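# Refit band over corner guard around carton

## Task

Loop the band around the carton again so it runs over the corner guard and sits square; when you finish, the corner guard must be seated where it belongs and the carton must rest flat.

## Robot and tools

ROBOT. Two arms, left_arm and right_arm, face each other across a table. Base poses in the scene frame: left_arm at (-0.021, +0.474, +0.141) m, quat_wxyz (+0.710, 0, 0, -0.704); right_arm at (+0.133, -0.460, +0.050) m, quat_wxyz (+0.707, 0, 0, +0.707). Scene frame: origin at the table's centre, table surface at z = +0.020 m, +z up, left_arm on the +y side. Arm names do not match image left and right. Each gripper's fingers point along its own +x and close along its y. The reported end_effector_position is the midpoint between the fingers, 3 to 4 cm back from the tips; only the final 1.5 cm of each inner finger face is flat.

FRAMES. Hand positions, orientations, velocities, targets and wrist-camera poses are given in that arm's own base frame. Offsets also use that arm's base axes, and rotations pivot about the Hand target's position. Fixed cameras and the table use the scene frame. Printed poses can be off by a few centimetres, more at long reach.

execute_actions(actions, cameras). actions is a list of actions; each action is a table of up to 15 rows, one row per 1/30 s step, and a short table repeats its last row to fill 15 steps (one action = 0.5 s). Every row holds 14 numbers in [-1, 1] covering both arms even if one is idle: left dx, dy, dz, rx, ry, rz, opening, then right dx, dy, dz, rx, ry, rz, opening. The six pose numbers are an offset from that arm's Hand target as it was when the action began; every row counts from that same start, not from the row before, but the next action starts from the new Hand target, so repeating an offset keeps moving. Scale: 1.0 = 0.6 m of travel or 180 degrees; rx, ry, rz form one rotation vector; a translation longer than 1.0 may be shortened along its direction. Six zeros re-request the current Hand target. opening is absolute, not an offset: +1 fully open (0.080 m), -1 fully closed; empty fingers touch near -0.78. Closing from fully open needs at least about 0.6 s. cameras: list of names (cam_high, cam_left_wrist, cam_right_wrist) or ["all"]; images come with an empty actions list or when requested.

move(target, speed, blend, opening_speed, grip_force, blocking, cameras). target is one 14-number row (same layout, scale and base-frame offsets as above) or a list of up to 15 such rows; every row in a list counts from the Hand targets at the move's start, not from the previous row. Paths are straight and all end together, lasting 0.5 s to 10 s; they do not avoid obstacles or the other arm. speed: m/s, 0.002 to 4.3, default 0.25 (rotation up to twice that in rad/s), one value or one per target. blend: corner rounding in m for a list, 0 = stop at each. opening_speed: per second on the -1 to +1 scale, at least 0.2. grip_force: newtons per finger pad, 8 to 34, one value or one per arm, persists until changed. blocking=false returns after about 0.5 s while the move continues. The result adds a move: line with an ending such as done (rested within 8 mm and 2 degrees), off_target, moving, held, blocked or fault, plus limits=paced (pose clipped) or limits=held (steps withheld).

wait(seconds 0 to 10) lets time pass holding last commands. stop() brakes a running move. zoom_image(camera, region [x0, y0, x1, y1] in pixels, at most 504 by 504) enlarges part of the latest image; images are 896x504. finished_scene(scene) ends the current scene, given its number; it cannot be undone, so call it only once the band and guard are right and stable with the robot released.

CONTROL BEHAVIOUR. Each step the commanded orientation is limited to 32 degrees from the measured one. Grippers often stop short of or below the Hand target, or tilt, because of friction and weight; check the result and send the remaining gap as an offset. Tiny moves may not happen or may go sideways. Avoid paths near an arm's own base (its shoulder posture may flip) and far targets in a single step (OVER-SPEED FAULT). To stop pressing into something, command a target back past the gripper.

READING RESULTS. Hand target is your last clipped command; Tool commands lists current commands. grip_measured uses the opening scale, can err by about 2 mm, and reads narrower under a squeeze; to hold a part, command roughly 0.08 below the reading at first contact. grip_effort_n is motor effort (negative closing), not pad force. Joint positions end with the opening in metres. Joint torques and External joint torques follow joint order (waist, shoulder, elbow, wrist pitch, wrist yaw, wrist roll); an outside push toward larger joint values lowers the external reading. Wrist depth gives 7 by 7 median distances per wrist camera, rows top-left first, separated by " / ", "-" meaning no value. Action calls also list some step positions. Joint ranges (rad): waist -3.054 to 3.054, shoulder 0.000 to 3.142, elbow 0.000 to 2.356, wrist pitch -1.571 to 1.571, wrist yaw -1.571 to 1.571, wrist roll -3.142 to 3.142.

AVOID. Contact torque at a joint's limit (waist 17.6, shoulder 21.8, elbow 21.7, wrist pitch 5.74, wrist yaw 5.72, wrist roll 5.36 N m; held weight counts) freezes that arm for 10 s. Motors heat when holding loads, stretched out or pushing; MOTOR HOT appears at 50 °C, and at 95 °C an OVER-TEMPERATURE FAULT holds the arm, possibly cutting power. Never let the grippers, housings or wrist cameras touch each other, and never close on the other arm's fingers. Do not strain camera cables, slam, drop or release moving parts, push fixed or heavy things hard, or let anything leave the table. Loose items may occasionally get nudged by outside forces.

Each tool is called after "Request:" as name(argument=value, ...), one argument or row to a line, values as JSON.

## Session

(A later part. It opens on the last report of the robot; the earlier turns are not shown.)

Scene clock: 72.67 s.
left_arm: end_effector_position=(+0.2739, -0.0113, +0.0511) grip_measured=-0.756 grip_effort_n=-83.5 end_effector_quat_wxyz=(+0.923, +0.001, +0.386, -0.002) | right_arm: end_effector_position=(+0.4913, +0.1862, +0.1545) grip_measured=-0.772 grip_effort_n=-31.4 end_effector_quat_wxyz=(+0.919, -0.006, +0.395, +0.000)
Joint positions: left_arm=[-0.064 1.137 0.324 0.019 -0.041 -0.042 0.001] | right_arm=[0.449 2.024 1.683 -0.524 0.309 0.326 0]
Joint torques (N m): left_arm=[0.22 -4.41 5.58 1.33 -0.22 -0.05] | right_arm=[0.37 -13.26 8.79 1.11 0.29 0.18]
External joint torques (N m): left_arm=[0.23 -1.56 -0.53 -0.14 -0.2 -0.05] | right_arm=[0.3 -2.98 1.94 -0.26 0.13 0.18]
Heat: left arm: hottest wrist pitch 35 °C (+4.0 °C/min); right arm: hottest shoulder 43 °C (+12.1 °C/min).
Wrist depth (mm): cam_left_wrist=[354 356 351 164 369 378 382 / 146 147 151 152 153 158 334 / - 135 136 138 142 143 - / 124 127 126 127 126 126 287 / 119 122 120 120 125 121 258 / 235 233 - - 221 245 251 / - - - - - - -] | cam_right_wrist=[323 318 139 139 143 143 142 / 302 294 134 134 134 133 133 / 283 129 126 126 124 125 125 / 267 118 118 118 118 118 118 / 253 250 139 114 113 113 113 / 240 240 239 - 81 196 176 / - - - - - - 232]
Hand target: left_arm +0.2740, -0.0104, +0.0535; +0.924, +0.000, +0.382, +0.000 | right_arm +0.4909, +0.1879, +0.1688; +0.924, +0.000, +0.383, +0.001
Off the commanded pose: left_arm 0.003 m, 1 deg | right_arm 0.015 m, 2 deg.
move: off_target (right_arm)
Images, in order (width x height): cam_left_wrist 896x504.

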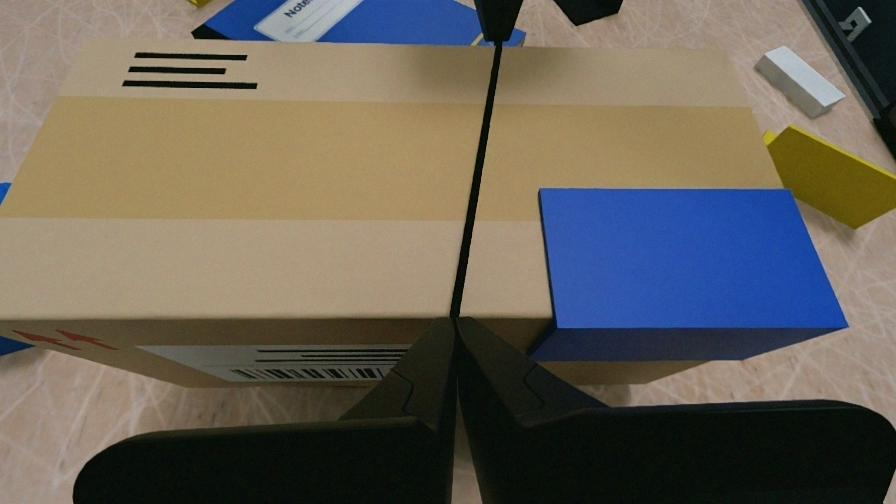

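Request:
move(
  target=[
    [-0.013,0,0.015,0,0,0,-1,-0.008,0,0.015,0,0,0,-1],
    [-0.013,-0.101,0.015,0,0,0,-1,-0.008,0.079,0.015,0,0,0,-1],
  ],
  cameras=["cam_left_wrist","cam_right_wrist"],
  speed=0.06,
)

Scene clock: 80.63 s.
left_arm: end_effector_position=(+0.2631, -0.0690, +0.0578) grip_measured=-0.757 grip_effort_n=-83.5 end_effector_quat_wxyz=(+0.922, +0.001, +0.387, +0.000) | right_arm: end_effector_position=(+0.4834, +0.2334, +0.1829) grip_measured=-0.775 grip_effort_n=-15.1 end_effector_quat_wxyz=(+0.925, +0.000, +0.380, +0.004)
Joint positions: left_arm=[-0.413 1.138 0.368 -0.069 -0.286 -0.302 0.001] | right_arm=[0.553 2.068 1.845 -0.635 0.376 0.405 0]
Joint torques (N m): left_arm=[-0.47 -2.99 7.15 1.26 -0.38 -0.11] | right_arm=[0.17 -8.99 8.91 1.38 0.29 0.21]
External joint torques (N m): left_arm=[-0.5 -0.12 1.06 -0.12 -0.22 -0.11] | right_arm=[0.15 1.45 2.13 0.03 0.1 0.2]
Motor temperatures (°C): left_arm=[23 24 31 34 28 27] | right_arm=[27 45 40 36 29 25]
Heat: left arm: hottest wrist pitch 34 °C (+3.0 °C/min); right arm: hottest shoulder 45 °C (+14.1 °C/min).
Wrist depth (mm): cam_left_wrist=[366 355 174 378 376 382 1270 / 156 158 159 160 168 345 347 / 143 144 148 - 150 309 315 / 132 135 134 - 134 289 291 / 150 151 170 127 143 269 269 / 241 244 - - 252 253 255 / - - - - - - -] | cam_right_wrist=[382 376 375 183 182 370 369 / 350 348 348 169 169 172 171 / 324 325 323 161 161 158 160 / 303 305 303 151 151 150 150 / 290 285 284 152 146 143 141 / 265 271 271 - 81 231 210 / - - - - - - 259]
Hand target: left_arm +0.2662, -0.0710, +0.0625; +0.924, +0.000, +0.382, +0.000 | right_arm +0.4862, +0.2351, +0.1778; +0.924, +0.000, +0.383, +0.001
Off the commanded pose: left_arm 0.006 m, 1 deg | right_arm 0.006 m, 0 deg.
move: done
Images, in order (width x height): cam_left_wrist 896x504, cam_right_wrist 896x504.

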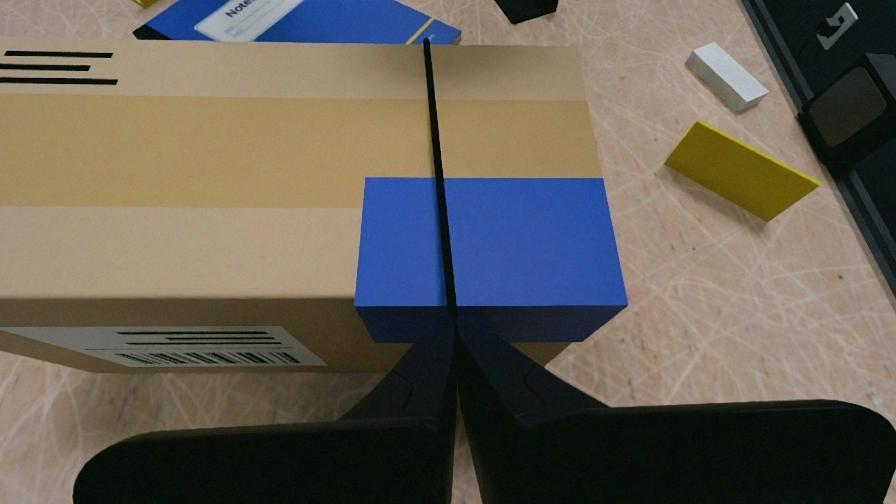

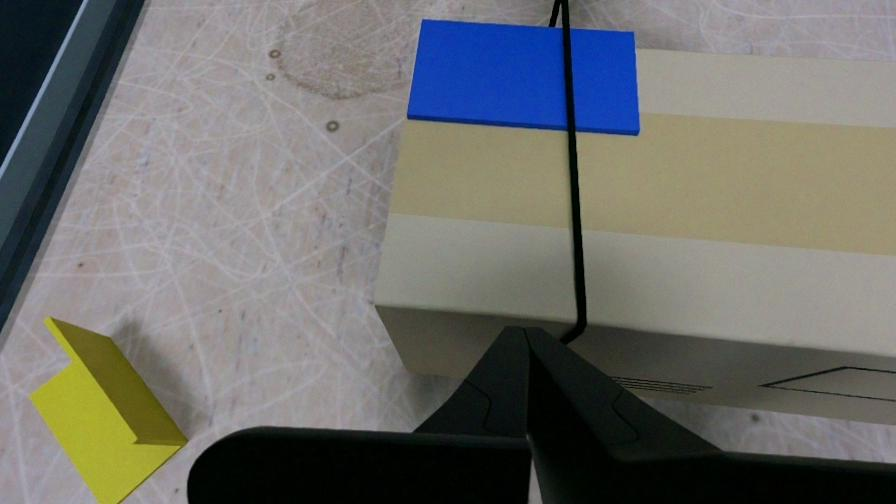

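Request:
move(
  target=[
    [0,-0.015,0,0,0,0,-1,0,0,0,0,0,0,-0.4],
    [0,-0.015,0,0,0,0,-1,0,-0.042,-0.012,0,0,0,-0.4],
    [0,-0.015,0,0,0,0,-1,0.031,-0.042,-0.058,0,0,0,-0.4],
  ],
  cameras=["cam_left_wrist","cam_right_wrist"],
  speed=0.06,
)

Request:
zoom_image(
  camera="cam_right_wrist",
  region=[330, 180, 680, 430],
)

Scene clock: 89.57 s.
left_arm: end_effector_position=(+0.2631, -0.0772, +0.0577) grip_measured=-0.757 grip_effort_n=-83.5 end_effector_quat_wxyz=(+0.922, +0.001, +0.387, +0.002) | right_arm: end_effector_position=(+0.5040, +0.2115, +0.1596) grip_measured=-0.402 grip_effort_n=11.4 end_effector_quat_wxyz=(+0.929, +0.007, +0.369, +0.004)
Joint positions: left_arm=[-0.458 1.161 0.381 -0.071 -0.319 -0.338 0.001] | right_arm=[0.489 2.081 1.753 -0.486 0.337 0.359 0.017]
Joint torques (N m): left_arm=[-0.6 -2.96 7.19 1.25 -0.4 -0.06] | right_arm=[-0.21 -8.45 6.6 1.48 0.06 -0.14]
External joint torques (N m): left_arm=[-0.59 0.06 1.08 -0.13 -0.23 -0.07] | right_arm=[-0.19 2.24 -0.27 0.08 -0.11 -0.14]
Heat: left arm: hottest wrist pitch 33 °C (+0.0 °C/min); right arm: hottest shoulder 44 °C (+12.1 °C/min).
Wrist depth (mm): cam_left_wrist=[368 357 172 174 379 379 1496 / 156 158 159 160 330 344 - / 144 144 147 149 307 313 318 / 133 135 134 - 284 289 292 / 150 151 169 126 259 268 269 / 239 244 - - 251 253 253 / - - - - - - -] | cam_right_wrist=[363 360 352 154 349 347 343 / 331 330 149 144 144 145 145 / 307 306 138 137 136 135 134 / 286 284 127 129 127 125 127 / 267 266 120 119 119 118 117 / 251 250 146 112 95 112 112 / - - - 231 - - 164]
Hand target: left_arm +0.2662, -0.0799, +0.0624; +0.924, +0.000, +0.382, +0.000 | right_arm +0.5048, +0.2100, +0.1431; +0.924, +0.000, +0.383, +0.001
Off the commanded pose: left_arm 0.006 m, 1 deg | right_arm 0.017 m, 2 deg.
move: off_target (right_arm)
Images, in order (width x height): cam_left_wrist 896x504, cam_right_wrist 896x504.

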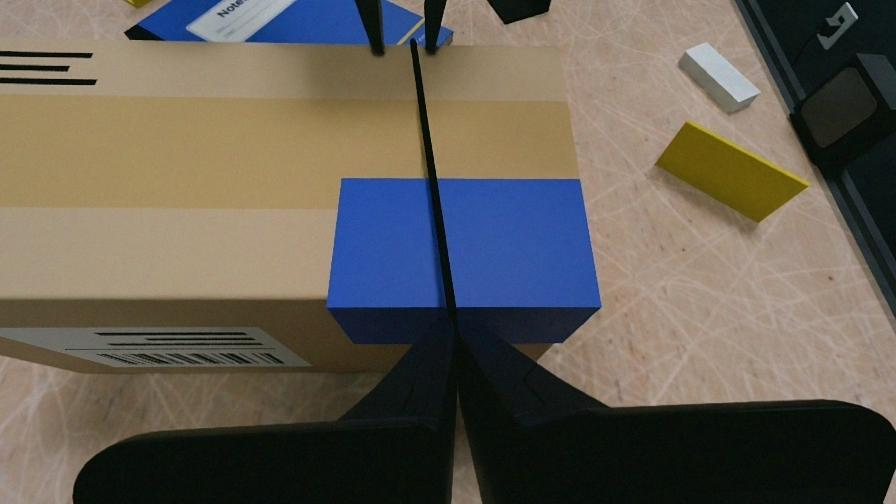

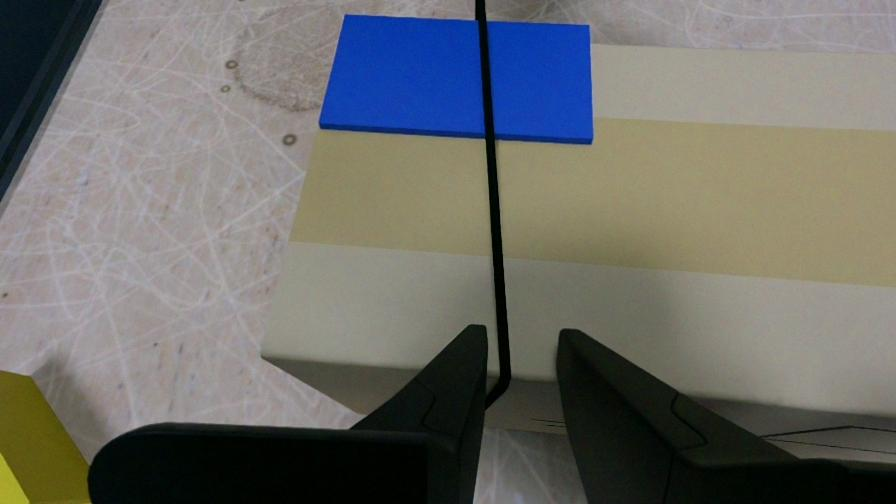

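Scaled by 1.440 from the camera's 896x504 image, which has a finer 1280x720 frame.

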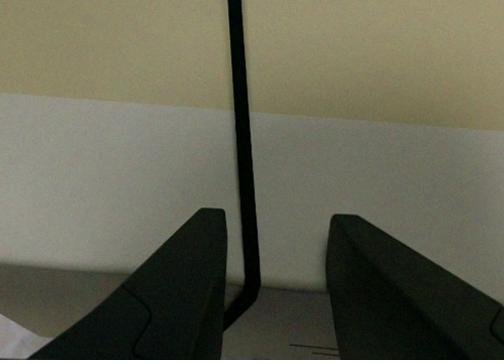

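Request:
move(
  target=[
    [0,0,0,0,0,0,-1,0,0.006,0.022,0,0,0,-0.4],
    [0,0,0,0,0,0,-1,-0.013,0.006,0.015,0,0,0,-0.4],
    [0,0,0,0,0,0,-1,-0.013,0.006,0,0,0,0,-0.4],
  ],
  cameras=["cam_right_wrist"],
  speed=0.06,
)

Request:
zoom_image(
  camera="cam_right_wrist",
  region=[330, 180, 680, 430],
)

Scene clock: 94.77 s.
left_arm: end_effector_position=(+0.2631, -0.0772, +0.0577) grip_measured=-0.757 grip_effort_n=-83.5 end_effector_quat_wxyz=(+0.922, +0.001, +0.387, +0.002) | right_arm: end_effector_position=(+0.5012, +0.2142, +0.1568) grip_measured=-0.402 grip_effort_n=11.4 end_effector_quat_wxyz=(+0.929, +0.004, +0.369, +0.003)
Joint positions: left_arm=[-0.458 1.161 0.381 -0.071 -0.319 -0.338 0.001] | right_arm=[0.498 2.079 1.74 -0.479 0.348 0.362 0.017]
Joint torques (N m): left_arm=[-0.71 -3.1 7.02 1.28 -0.4 -0.09] | right_arm=[0.17 -10.38 4.98 1.36 0.06 0.21]
External joint torques (N m): left_arm=[-0.73 -0.11 0.99 -0.08 -0.23 -0.09] | right_arm=[0.09 0.23 -1.87 -0.04 -0.11 0.21]
Heat: left arm: hottest wrist pitch 33 °C (+0.0 °C/min); right arm: hottest shoulder 44 °C (+11.0 °C/min).
Wrist depth (mm): cam_left_wrist=[367 359 170 362 377 382 1382 / 157 158 159 160 330 343 - / 143 144 146 140 300 307 321 / 133 135 134 132 279 289 290 / 150 151 170 126 258 267 269 / 241 244 - - 252 252 254 / - - - - - - -] | cam_right_wrist=[364 357 351 156 155 350 347 / 329 328 149 143 144 146 146 / 305 304 139 136 136 135 134 / 283 283 126 127 126 126 127 / 264 264 121 118 118 118 117 / 249 251 247 100 95 113 113 / - - - 231 - - 188]
Hand target: left_arm +0.2662, -0.0799, +0.0624; +0.924, +0.000, +0.382, +0.000 | right_arm +0.4970, +0.2137, +0.1432; +0.924, +0.000, +0.383, +0.001
Off the commanded pose: left_arm 0.006 m, 1 deg | right_arm 0.014 m, 2 deg.
move: off_target (right_arm)
Images, in order (width x height): cam_right_wrist 896x504.

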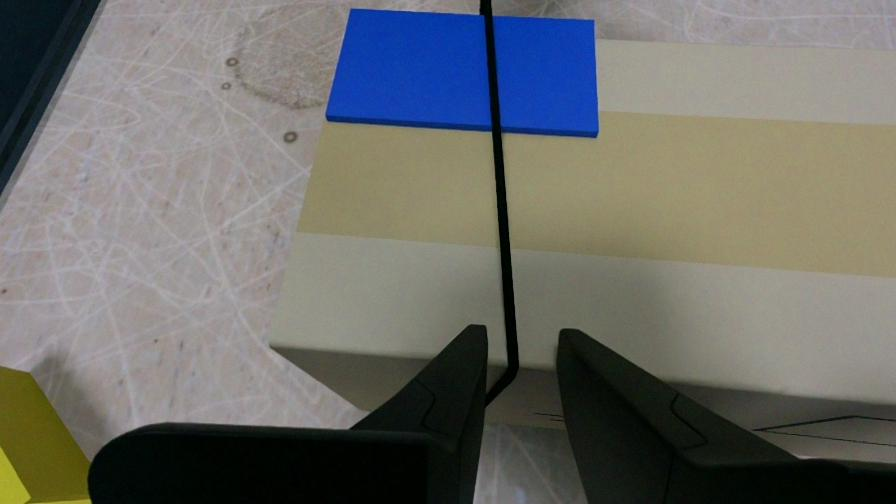

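Scaled by 1.440 from the camera's 896x504 image, which has a finer 1280x720 frame.

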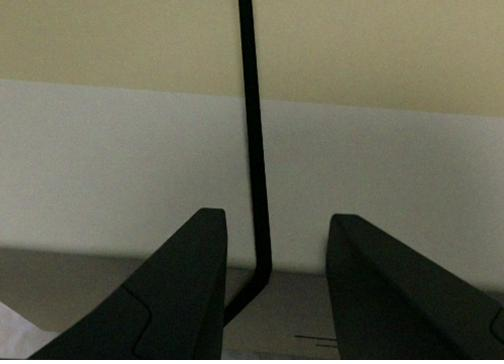

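Request:
move(
  target=[
    [0,0,0,0,0,0,-1,-0.008,0,-0.014,0,0,0,-0.4],
    [0,0,0,0,0,0,-1,-0.008,0,-0.014,0,0,0,-1],
  ],
  cameras=["cam_right_wrist"],
  speed=0.06,
  opening_speed=0.6,
)

Request:
zoom_image(
  camera="cam_right_wrist",
  region=[330, 180, 680, 430],
)

Scene clock: 100.00 s.
left_arm: end_effector_position=(+0.2631, -0.0772, +0.0577) grip_measured=-0.757 grip_effort_n=-83.5 end_effector_quat_wxyz=(+0.922, +0.001, +0.387, +0.002) | right_arm: end_effector_position=(+0.4968, +0.2150, +0.1527) grip_measured=-0.772 grip_effort_n=-36.5 end_effector_quat_wxyz=(+0.932, +0.006, +0.363, +0.002)
Joint positions: left_arm=[-0.458 1.161 0.381 -0.071 -0.319 -0.338 0.001] | right_arm=[0.506 2.061 1.69 -0.436 0.357 0.366 0]
Joint torques (N m): left_arm=[-0.6 -2.93 7.12 1.3 -0.43 -0.1] | right_arm=[-0.04 -9.59 4.83 1.04 -0.1 0.2]
External joint torques (N m): left_arm=[-0.59 0.06 1.07 -0.06 -0.26 -0.11] | right_arm=[0.03 0.87 -2 -0.37 -0.28 0.2]
Heat: left arm: hottest wrist pitch 33 °C (+0.0 °C/min); right arm: hottest shoulder 44 °C (+10.0 °C/min).
Wrist depth (mm): cam_left_wrist=[368 358 171 174 378 379 1077 / 156 157 159 160 331 343 - / 144 144 145 140 302 307 318 / 133 135 134 132 279 288 290 / 150 151 169 126 259 268 269 / 242 243 - - 252 252 254 / - - - - - - -] | cam_right_wrist=[351 359 344 154 152 156 154 / 330 328 146 142 141 142 142 / 304 302 136 133 133 132 131 / 282 280 126 124 125 124 123 / 263 261 119 117 115 114 114 / 246 244 242 - 81 134 128 / - - - - - - 205]
Hand target: left_arm +0.2662, -0.0799, +0.0624; +0.924, +0.000, +0.382, +0.000 | right_arm +0.4922, +0.2137, +0.1348; +0.924, +0.000, +0.383, +0.001
Off the commanded pose: left_arm 0.006 m, 1 deg | right_arm 0.018 m, 2 deg.
move: off_target (right_arm); target 2's new opening was sent with right_arm's hand 0.022 m and 3 deg from that target
Images, in order (width x height): cam_right_wrist 896x504.

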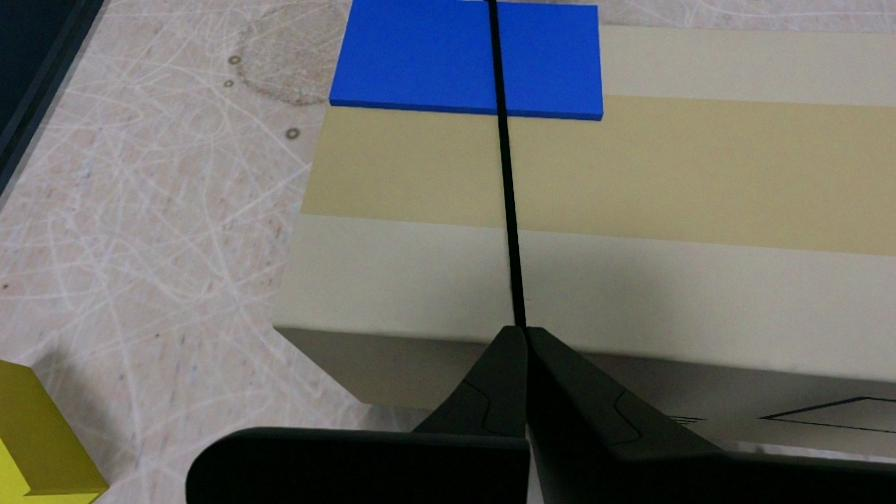

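Scaled by 1.440 from the camera's 896x504 image, which has a finer 1280x720 frame.

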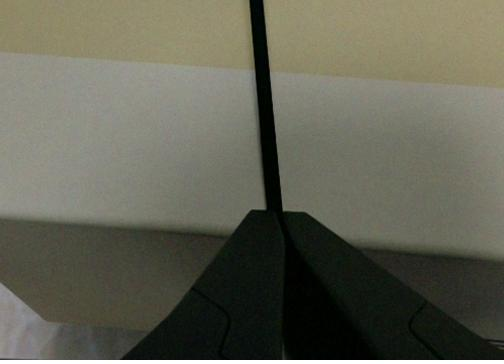

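Request:
move(
  target=[
    [0,0,0,0,0,0,-1,-0.015,0,0.05,0,0,0,-1],
    [0,0,0,0,0,0,-1,-0.015,0.031,0.05,0,0,0,-1],
    [0,0,0,0,0,0,-1,-0.05,0.031,-0.05,0,0,0,-1],
    [0,0,0,0,0,0,-1,-0.05,0.08,-0.08,0,0,0,-1],
  ],
  cameras=["cam_left_wrist","cam_right_wrist"],
  speed=0.06,
)

Scene clock: 111.00 s.
left_arm: end_effector_position=(+0.2645, -0.0780, +0.0597) grip_measured=-0.757 grip_effort_n=-83.5 end_effector_quat_wxyz=(+0.923, +0.001, +0.385, +0.001) | right_arm: end_effector_position=(+0.4736, +0.2505, +0.1183) grip_measured=-0.772 grip_effort_n=-31.9 end_effector_quat_wxyz=(+0.937, +0.019, +0.350, -0.010)
Joint positions: left_arm=[-0.459 1.161 0.387 -0.071 -0.32 -0.338 0.001] | right_arm=[0.609 2.083 1.573 -0.306 0.452 0.472 0]
Joint torques (N m): left_arm=[-0.45 -3.29 6.63 1.25 -0.37 -0.09] | right_arm=[1.98 -6.35 5.43 0.26 -0.45 0.22]
External joint torques (N m): left_arm=[-0.46 -0.29 0.6 -0.11 -0.19 -0.09] | right_arm=[1.89 4.14 -1.27 -1.13 -0.66 0.22]
Heat: left arm: hottest elbow 32 °C (+2.0 °C/min); right arm: hottest shoulder 44 °C (+9.0 °C/min).
Wrist depth (mm): cam_left_wrist=[372 358 - 199 383 387 1277 / 160 162 163 164 336 346 - / 144 147 148 150 317 314 329 / 135 135 136 138 287 292 294 / 159 143 144 126 261 272 273 / 242 246 - - 255 255 258 / - - - - - - -] | cam_right_wrist=[328 326 323 115 114 113 111 / 297 296 293 105 104 103 103 / 272 270 269 98 97 96 96 / 250 249 246 130 120 120 112 / 233 230 229 170 152 158 150 / 202 215 214 - 81 209 206 / - - - - - - 198]
Hand target: left_arm +0.2662, -0.0799, +0.0625; +0.924, +0.000, +0.382, +0.000 | right_arm +0.4622, +0.2617, +0.0867; +0.924, +0.000, +0.383, +0.001
Off the commanded pose: left_arm 0.004 m, 0 deg | right_arm 0.035 m, 5 deg.
move: off_target (right_arm)
Images, in order (width x height): cam_left_wrist 896x504, cam_right_wrist 896x504.

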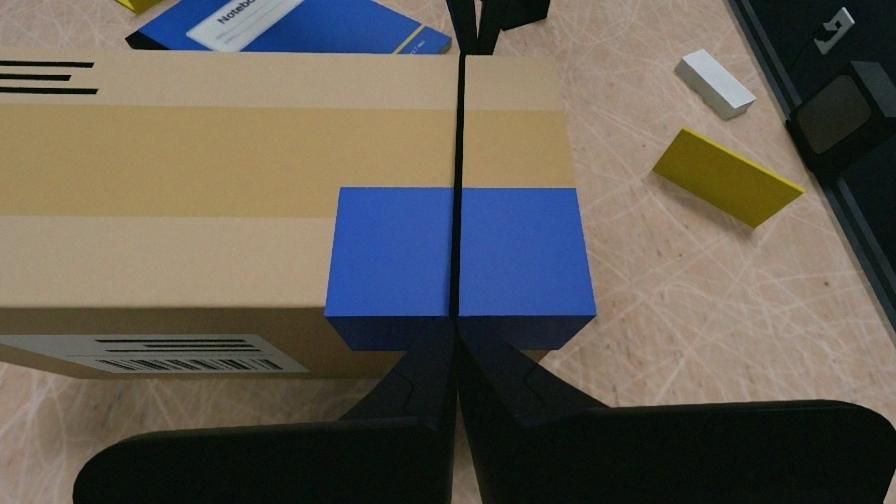

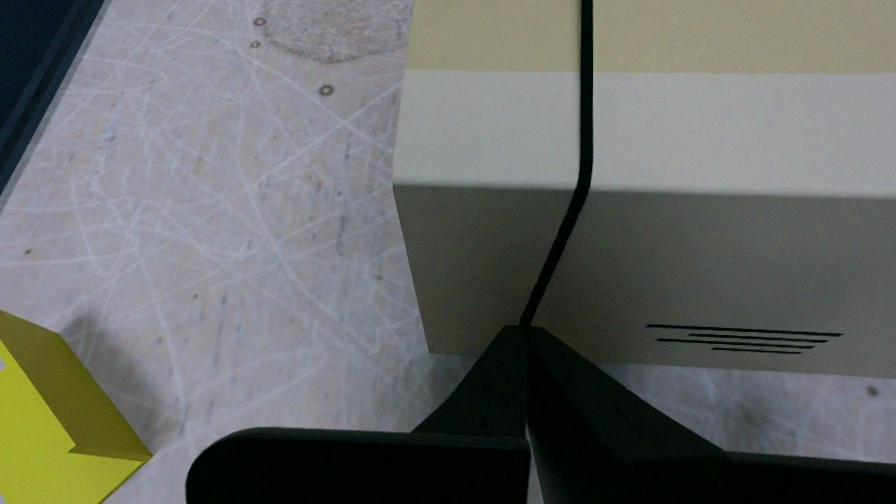

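Request:
move(
  target=[
    [0,0,0,0,0,0,-1,0,0.025,-0.01,0,0,0,-1],
    [0,0,0,0,0,0,-1,0.02,-0.02,0.09,0,0,0,-1],
    [0,0,0,0,0,0,-1,0.035,-0.049,0.135,0,0,0,-1],
  ],
  cameras=["cam_high","cam_left_wrist","cam_right_wrist"],
  speed=0.07,
)

Scene clock: 116.10 s.
left_arm: end_effector_position=(+0.2648, -0.0783, +0.0601) grip_measured=-0.757 grip_effort_n=-83.5 end_effector_quat_wxyz=(+0.923, +0.001, +0.384, +0.001) | right_arm: end_effector_position=(+0.4838, +0.2306, +0.1508) grip_measured=-0.772 grip_effort_n=-31.9 end_effector_quat_wxyz=(+0.919, -0.007, +0.395, -0.006)
Joint positions: left_arm=[-0.46 1.161 0.388 -0.07 -0.32 -0.338 0.001] | right_arm=[0.55 2.095 1.778 -0.581 0.382 0.413 0]
Joint torques (N m): left_arm=[-0.54 -3.07 6.74 1.19 -0.39 -0.07] | right_arm=[0.24 -14.29 8.83 1.04 0.09 -0.16]
External joint torques (N m): left_arm=[-0.55 -0.05 0.73 -0.17 -0.22 -0.07] | right_arm=[0.23 -3.61 2.05 -0.27 -0.11 -0.16]
Heat: left arm: hottest elbow 32 °C (+2.0 °C/min); right arm: hottest shoulder 45 °C (+8.1 °C/min).
Wrist depth (mm): cam_left_wrist=[373 357 365 375 384 386 1223 / 161 162 163 164 337 346 - / 145 147 149 152 318 308 322 / 135 136 136 135 293 294 294 / 158 159 143 126 263 273 273 / 242 246 - - 255 256 257 / - - - - - - -] | cam_right_wrist=[314 315 315 135 135 139 138 / 293 294 291 128 129 129 131 / 275 277 270 120 119 121 121 / 259 260 128 115 114 114 114 / 246 246 244 154 137 149 134 / 213 234 236 - 81 233 232 / - - - - - - 230]
Hand target: left_arm +0.2662, -0.0799, +0.0625; +0.924, +0.000, +0.381, +0.000 | right_arm +0.4831, +0.2323, +0.1677; +0.924, +0.000, +0.383, +0.001
Off the commanded pose: left_arm 0.003 m, 0 deg | right_arm 0.017 m, 2 deg.
move: off_target (right_arm)

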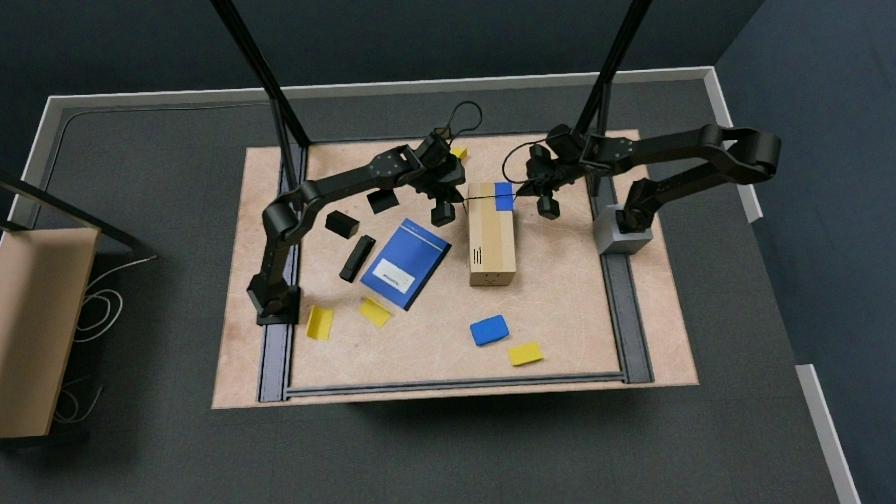

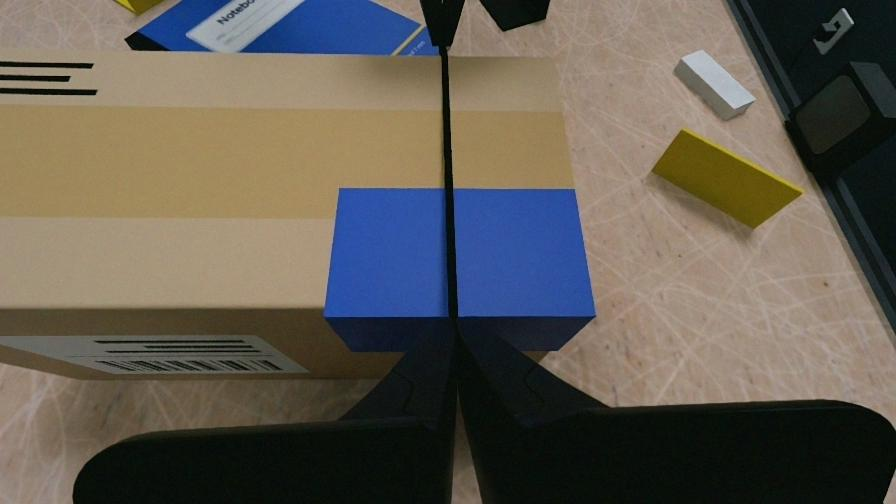

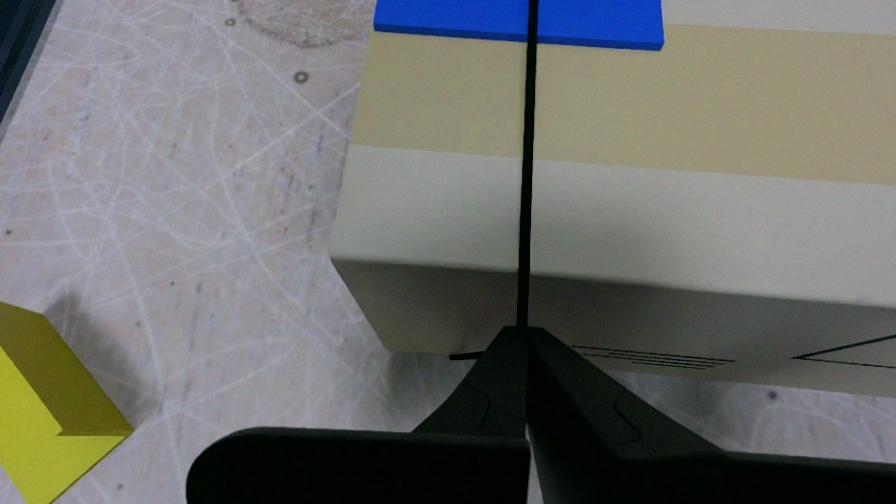

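Request:
move(
  target=[
    [0,0,0,0,0,0,-1,0,0.01,0,0,0,0,-1],
    [0.018,0.001,-0.02,0,0,0,-1,0.017,0.01,-0.02,0,0,0,-1],
  ],
  cameras=["cam_left_wrist","cam_right_wrist"],
  speed=0.05,
)

Scene clock: 121.50 s.
left_arm: end_effector_position=(+0.2763, -0.0792, +0.0513) grip_measured=-0.757 grip_effort_n=-83.5 end_effector_quat_wxyz=(+0.925, +0.000, +0.380, +0.002) | right_arm: end_effector_position=(+0.4900, +0.2354, +0.1543) grip_measured=-0.772 grip_effort_n=-31.9 end_effector_quat_wxyz=(+0.922, -0.001, +0.386, -0.002)
Joint positions: left_arm=[-0.44 1.248 0.388 0.029 -0.311 -0.321 0.001] | right_arm=[0.551 2.112 1.807 -0.569 0.38 0.412 0]
Joint torques (N m): left_arm=[0.36 -2.79 5.53 1.62 -0.02 0.12] | right_arm=[0.04 -10.21 9.48 1.63 0.11 -0.14]
External joint torques (N m): left_arm=[0.38 0.61 -0.28 0.25 0.14 0.11] | right_arm=[0.05 0.47 2.78 0.32 -0.09 -0.15]
Heat: left arm: hottest elbow 32 °C (+2.0 °C/min); right arm: hottest shoulder 46 °C (+7.1 °C/min).
Wrist depth (mm): cam_left_wrist=[362 359 346 352 380 380 1358 / 150 149 155 154 327 338 - / - 138 139 140 147 303 311 / 128 128 127 127 273 286 286 / 118 117 117 115 254 264 265 / 209 210 - - 247 248 249 / - - - - - - -] | cam_right_wrist=[325 326 327 139 139 142 142 / 303 303 304 133 133 133 133 / 283 284 281 124 123 124 124 / 267 266 264 117 117 117 117 / 251 251 249 124 113 113 113 / 219 238 238 - 81 206 197 / - - - - - - 231]
Hand target: left_arm +0.2770, -0.0794, +0.0505; +0.924, +0.000, +0.382, +0.000 | right_arm +0.4934, +0.2382, +0.1558; +0.924, +0.000, +0.383, +0.001
Off the commanded pose: left_arm 0.001 m, 0 deg | right_arm 0.005 m, 1 deg.
move: done
Images, in order (width x height): cam_left_wrist 896x504, cam_right_wrist 896x504.

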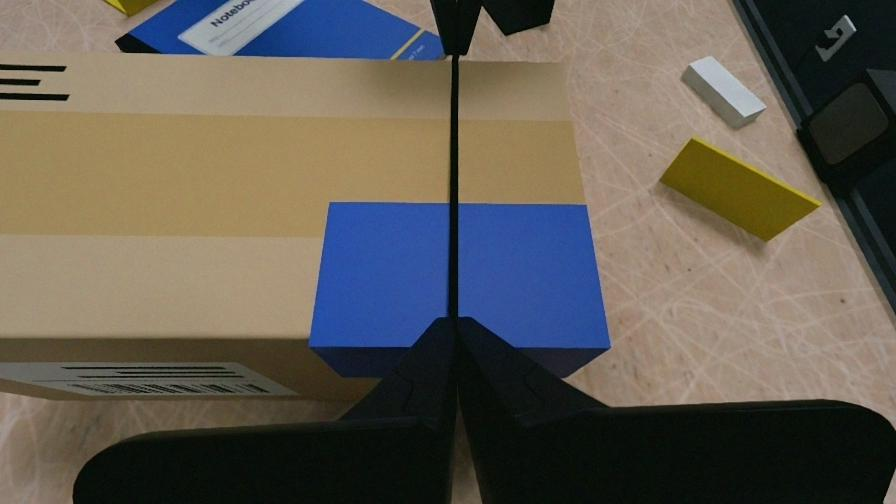

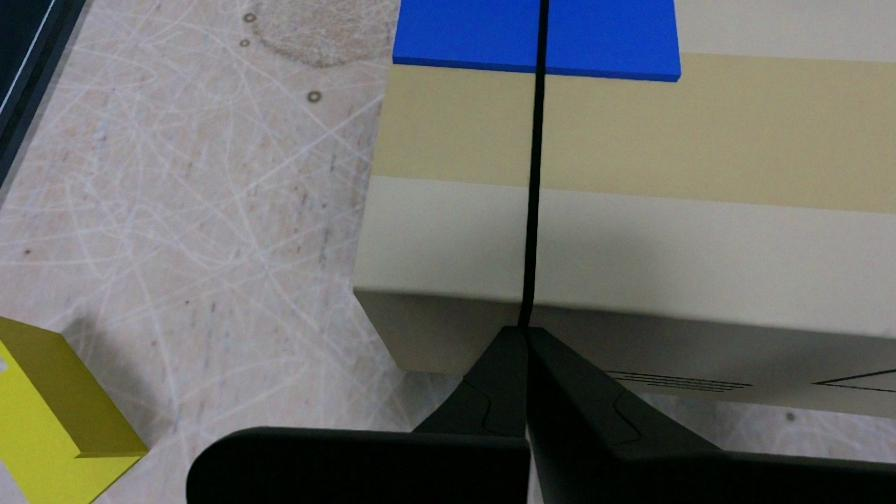

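Request:
move(
  target=[
    [0.002,0,-0.006,0,0,0,-1,0.016,0,-0.002,0,0,0,-1],
    [0.002,0,-0.006,0,0,0,-0.66,0.016,0,-0.002,0,0,0,-0.66],
    [-0.07,0,0.07,0,0,0,-0.66,-0.06,0,0.075,0,0,0,-0.66],
  ],
  cameras=["cam_left_wrist","cam_right_wrist"],
  speed=0.06,
  opening_speed=0.3,
)

Request:
zoom_image(
  camera="cam_left_wrist",
  region=[250, 100, 650, 400],
)

Request:
zoom_image(
  camera="cam_right_wrist",
  region=[350, 50, 750, 400],
)

Scene clock: 130.10 s.
left_arm: end_effector_position=(+0.2327, -0.0782, +0.0864) grip_measured=-0.664 grip_effort_n=20.7 end_effector_quat_wxyz=(+0.921, +0.003, +0.389, +0.000) | right_arm: end_effector_position=(+0.4604, +0.2397, +0.1969) grip_measured=-0.662 grip_effort_n=11.9 end_effector_quat_wxyz=(+0.923, -0.003, +0.385, +0.002)
Joint positions: left_arm=[-0.551 0.942 0.419 -0.357 -0.376 -0.409 0.005] | right_arm=[0.594 2.013 1.829 -0.699 0.403 0.44 0.005]
Joint torques (N m): left_arm=[-0.42 -2.91 7.56 1.24 -0.52 -0.07] | right_arm=[0.12 -12.71 6.31 1.34 0.31 0.21]
External joint torques (N m): left_arm=[-0.41 -0.89 1.06 -0.07 -0.32 -0.08] | right_arm=[0.11 -2.65 -0.46 0.02 0.1 0.2]
Heat: left arm: hottest wrist pitch 33 °C (-2.0 °C/min); right arm: hottest shoulder 47 °C (+5.1 °C/min).
Wrist depth (mm): cam_left_wrist=[409 402 396 409 419 430 - / 195 196 198 198 379 386 - / 178 180 180 178 345 351 1277 / 177 170 171 171 314 322 334 / 284 254 256 214 296 298 303 / 271 276 - - 283 280 282 / - - - - - - -] | cam_right_wrist=[1770 390 389 203 200 388 388 / 1551 362 362 190 189 190 189 / 343 338 338 177 177 177 179 / 317 317 318 171 168 166 166 / 299 299 299 241 212 204 190 / 283 280 285 - 88 283 279 / - - - - - - 274]
Hand target: left_arm +0.2350, -0.0794, +0.0924; +0.924, +0.000, +0.382, +0.000 | right_arm +0.4574, +0.2383, +0.2008; +0.924, +0.000, +0.383, +0.001
Off the commanded pose: left_arm 0.007 m, 1 deg | right_arm 0.005 m, 0 deg.
move: done
Images, in order (width x height): cam_left_wrist 896x504, cam_right_wrist 896x504.

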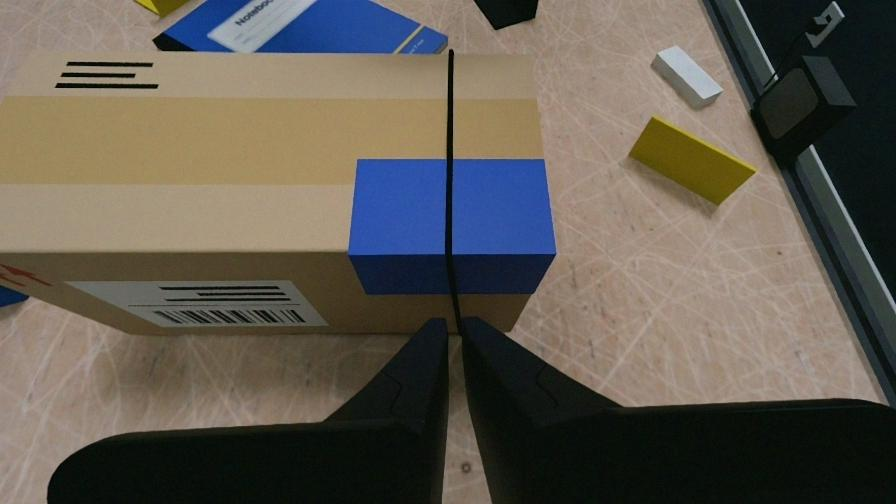

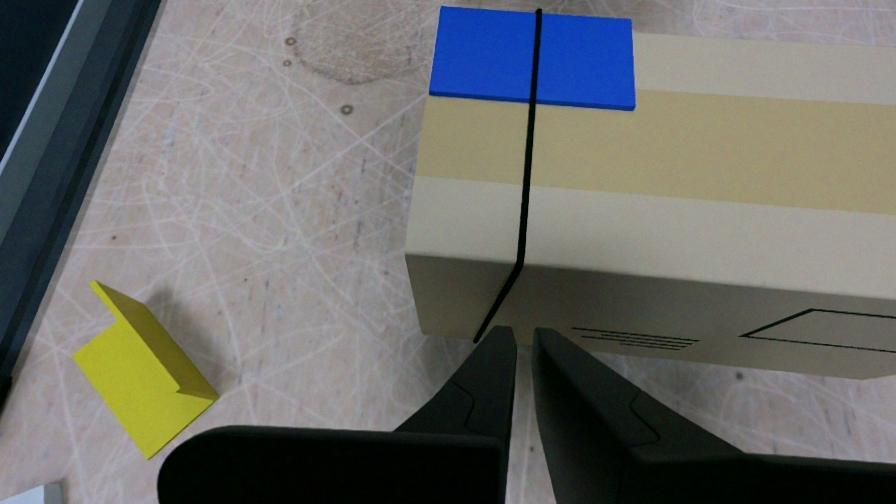

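Scaled by 1.260 from the camera's 896x504 image, which has a finer 1280x720 frame.

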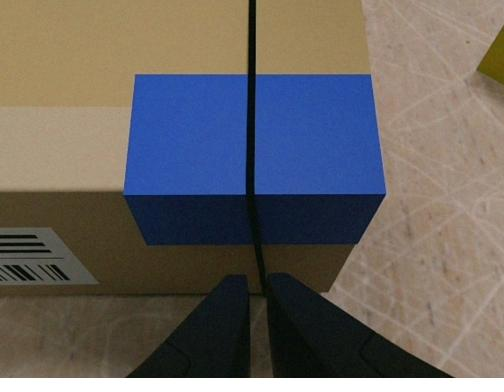

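Scaled by 1.260 from the camera's 896x504 image, which has a finer 1280x720 frame.

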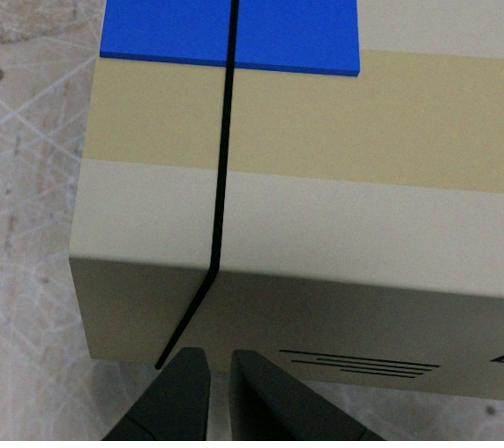

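Request:
move(
  target=[-0.07,0,0.0,0,-0.02,0,-0.66,-0.2,0,0.0,0,-0.055,0,-0.66],
  cameras=["cam_left_wrist","cam_right_wrist"],
  speed=0.2,
)

Request:
zoom_image(
  camera="cam_left_wrist",
  region=[250, 50, 650, 350],
)

Request:
zoom_image(
  camera="cam_right_wrist",
  region=[350, 0, 750, 300],
)

Scene clock: 136.60 s.
left_arm: end_effector_position=(+0.1944, -0.0812, +0.0954) grip_measured=-0.664 grip_effort_n=20.2 end_effector_quat_wxyz=(+0.936, -0.003, +0.352, -0.003) | right_arm: end_effector_position=(+0.3397, +0.2404, +0.1986) grip_measured=-0.662 grip_effort_n=11.9 end_effector_quat_wxyz=(+0.952, -0.004, +0.305, +0.002)
Joint positions: left_arm=[-0.779 0.715 0.357 -0.525 -0.551 -0.578 0.005] | right_arm=[0.836 1.598 1.23 -0.447 0.648 0.561 0.005]
Joint torques (N m): left_arm=[-0.23 -1.69 5.34 1.2 -0.61 -0.08] | right_arm=[0.18 -9.14 6.25 1.57 0.42 0.21]
External joint torques (N m): left_arm=[-0.21 -0.79 -1.37 -0.1 -0.33 -0.08] | right_arm=[0.17 -2.14 -0.52 0.23 0.12 0.21]
Heat: left arm: hottest elbow 33 °C (+2.0 °C/min); right arm: hottest shoulder 48 °C (+4.0 °C/min).
Wrist depth (mm): cam_left_wrist=[471 477 462 478 487 513 1284 / 224 227 228 235 430 421 - / 201 202 200 197 377 381 1366 / 227 229 230 245 347 348 1350 / 306 299 300 281 315 317 320 / 283 288 - - 299 294 298 / - - - - - - -] | cam_right_wrist=[- 521 500 275 270 271 273 / 1794 433 439 259 248 245 243 / 1561 387 391 311 288 278 264 / 342 361 353 349 344 335 355 / 314 320 321 325 326 329 330 / 286 295 301 - 88 292 304 / - - - - - - 287]
Hand target: left_arm +0.1930, -0.0794, +0.0924; +0.936, +0.000, +0.352, +0.000 | right_arm +0.3374, +0.2383, +0.2009; +0.953, +0.000, +0.301, +0.001
Off the commanded pose: left_arm 0.004 m, 0 deg | right_arm 0.004 m, 1 deg.
move: done
Images, in order (width x height): cam_left_wrist 896x504, cam_right_wrist 896x504.

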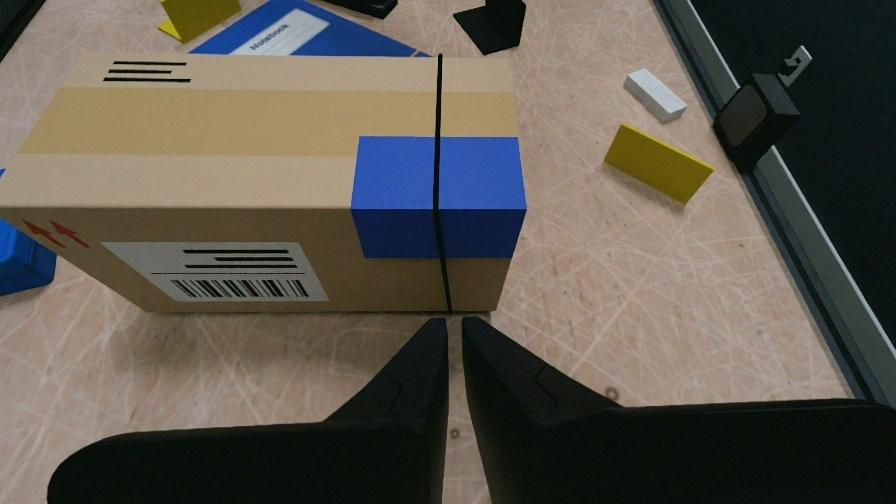

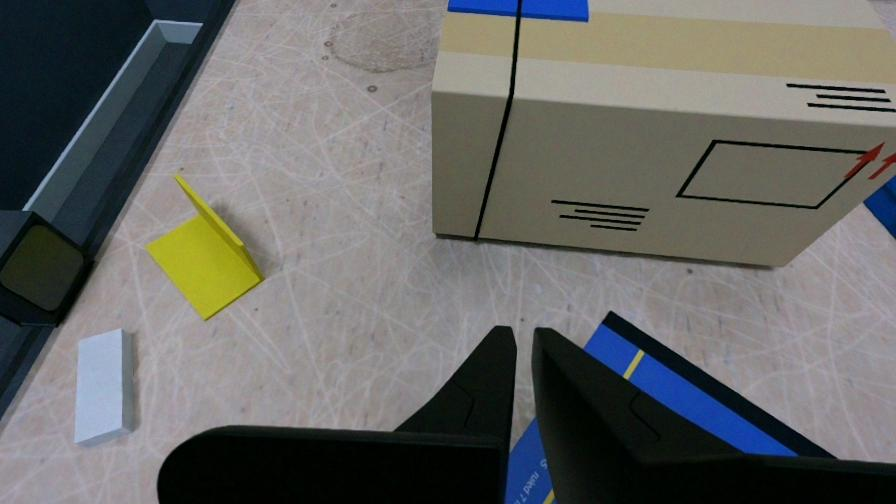

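Scaled by 1.260 from the camera's 896x504 image, which has a finer 1280x720 frame.

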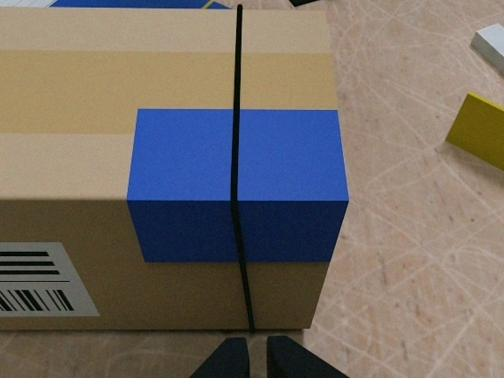

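Scaled by 1.260 from the camera's 896x504 image, which has a finer 1280x720 frame.

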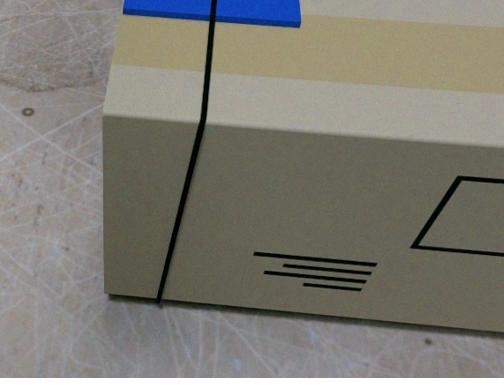

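Request:
finished_scene(
  scene=2,
)

The scene is finished: the task was done.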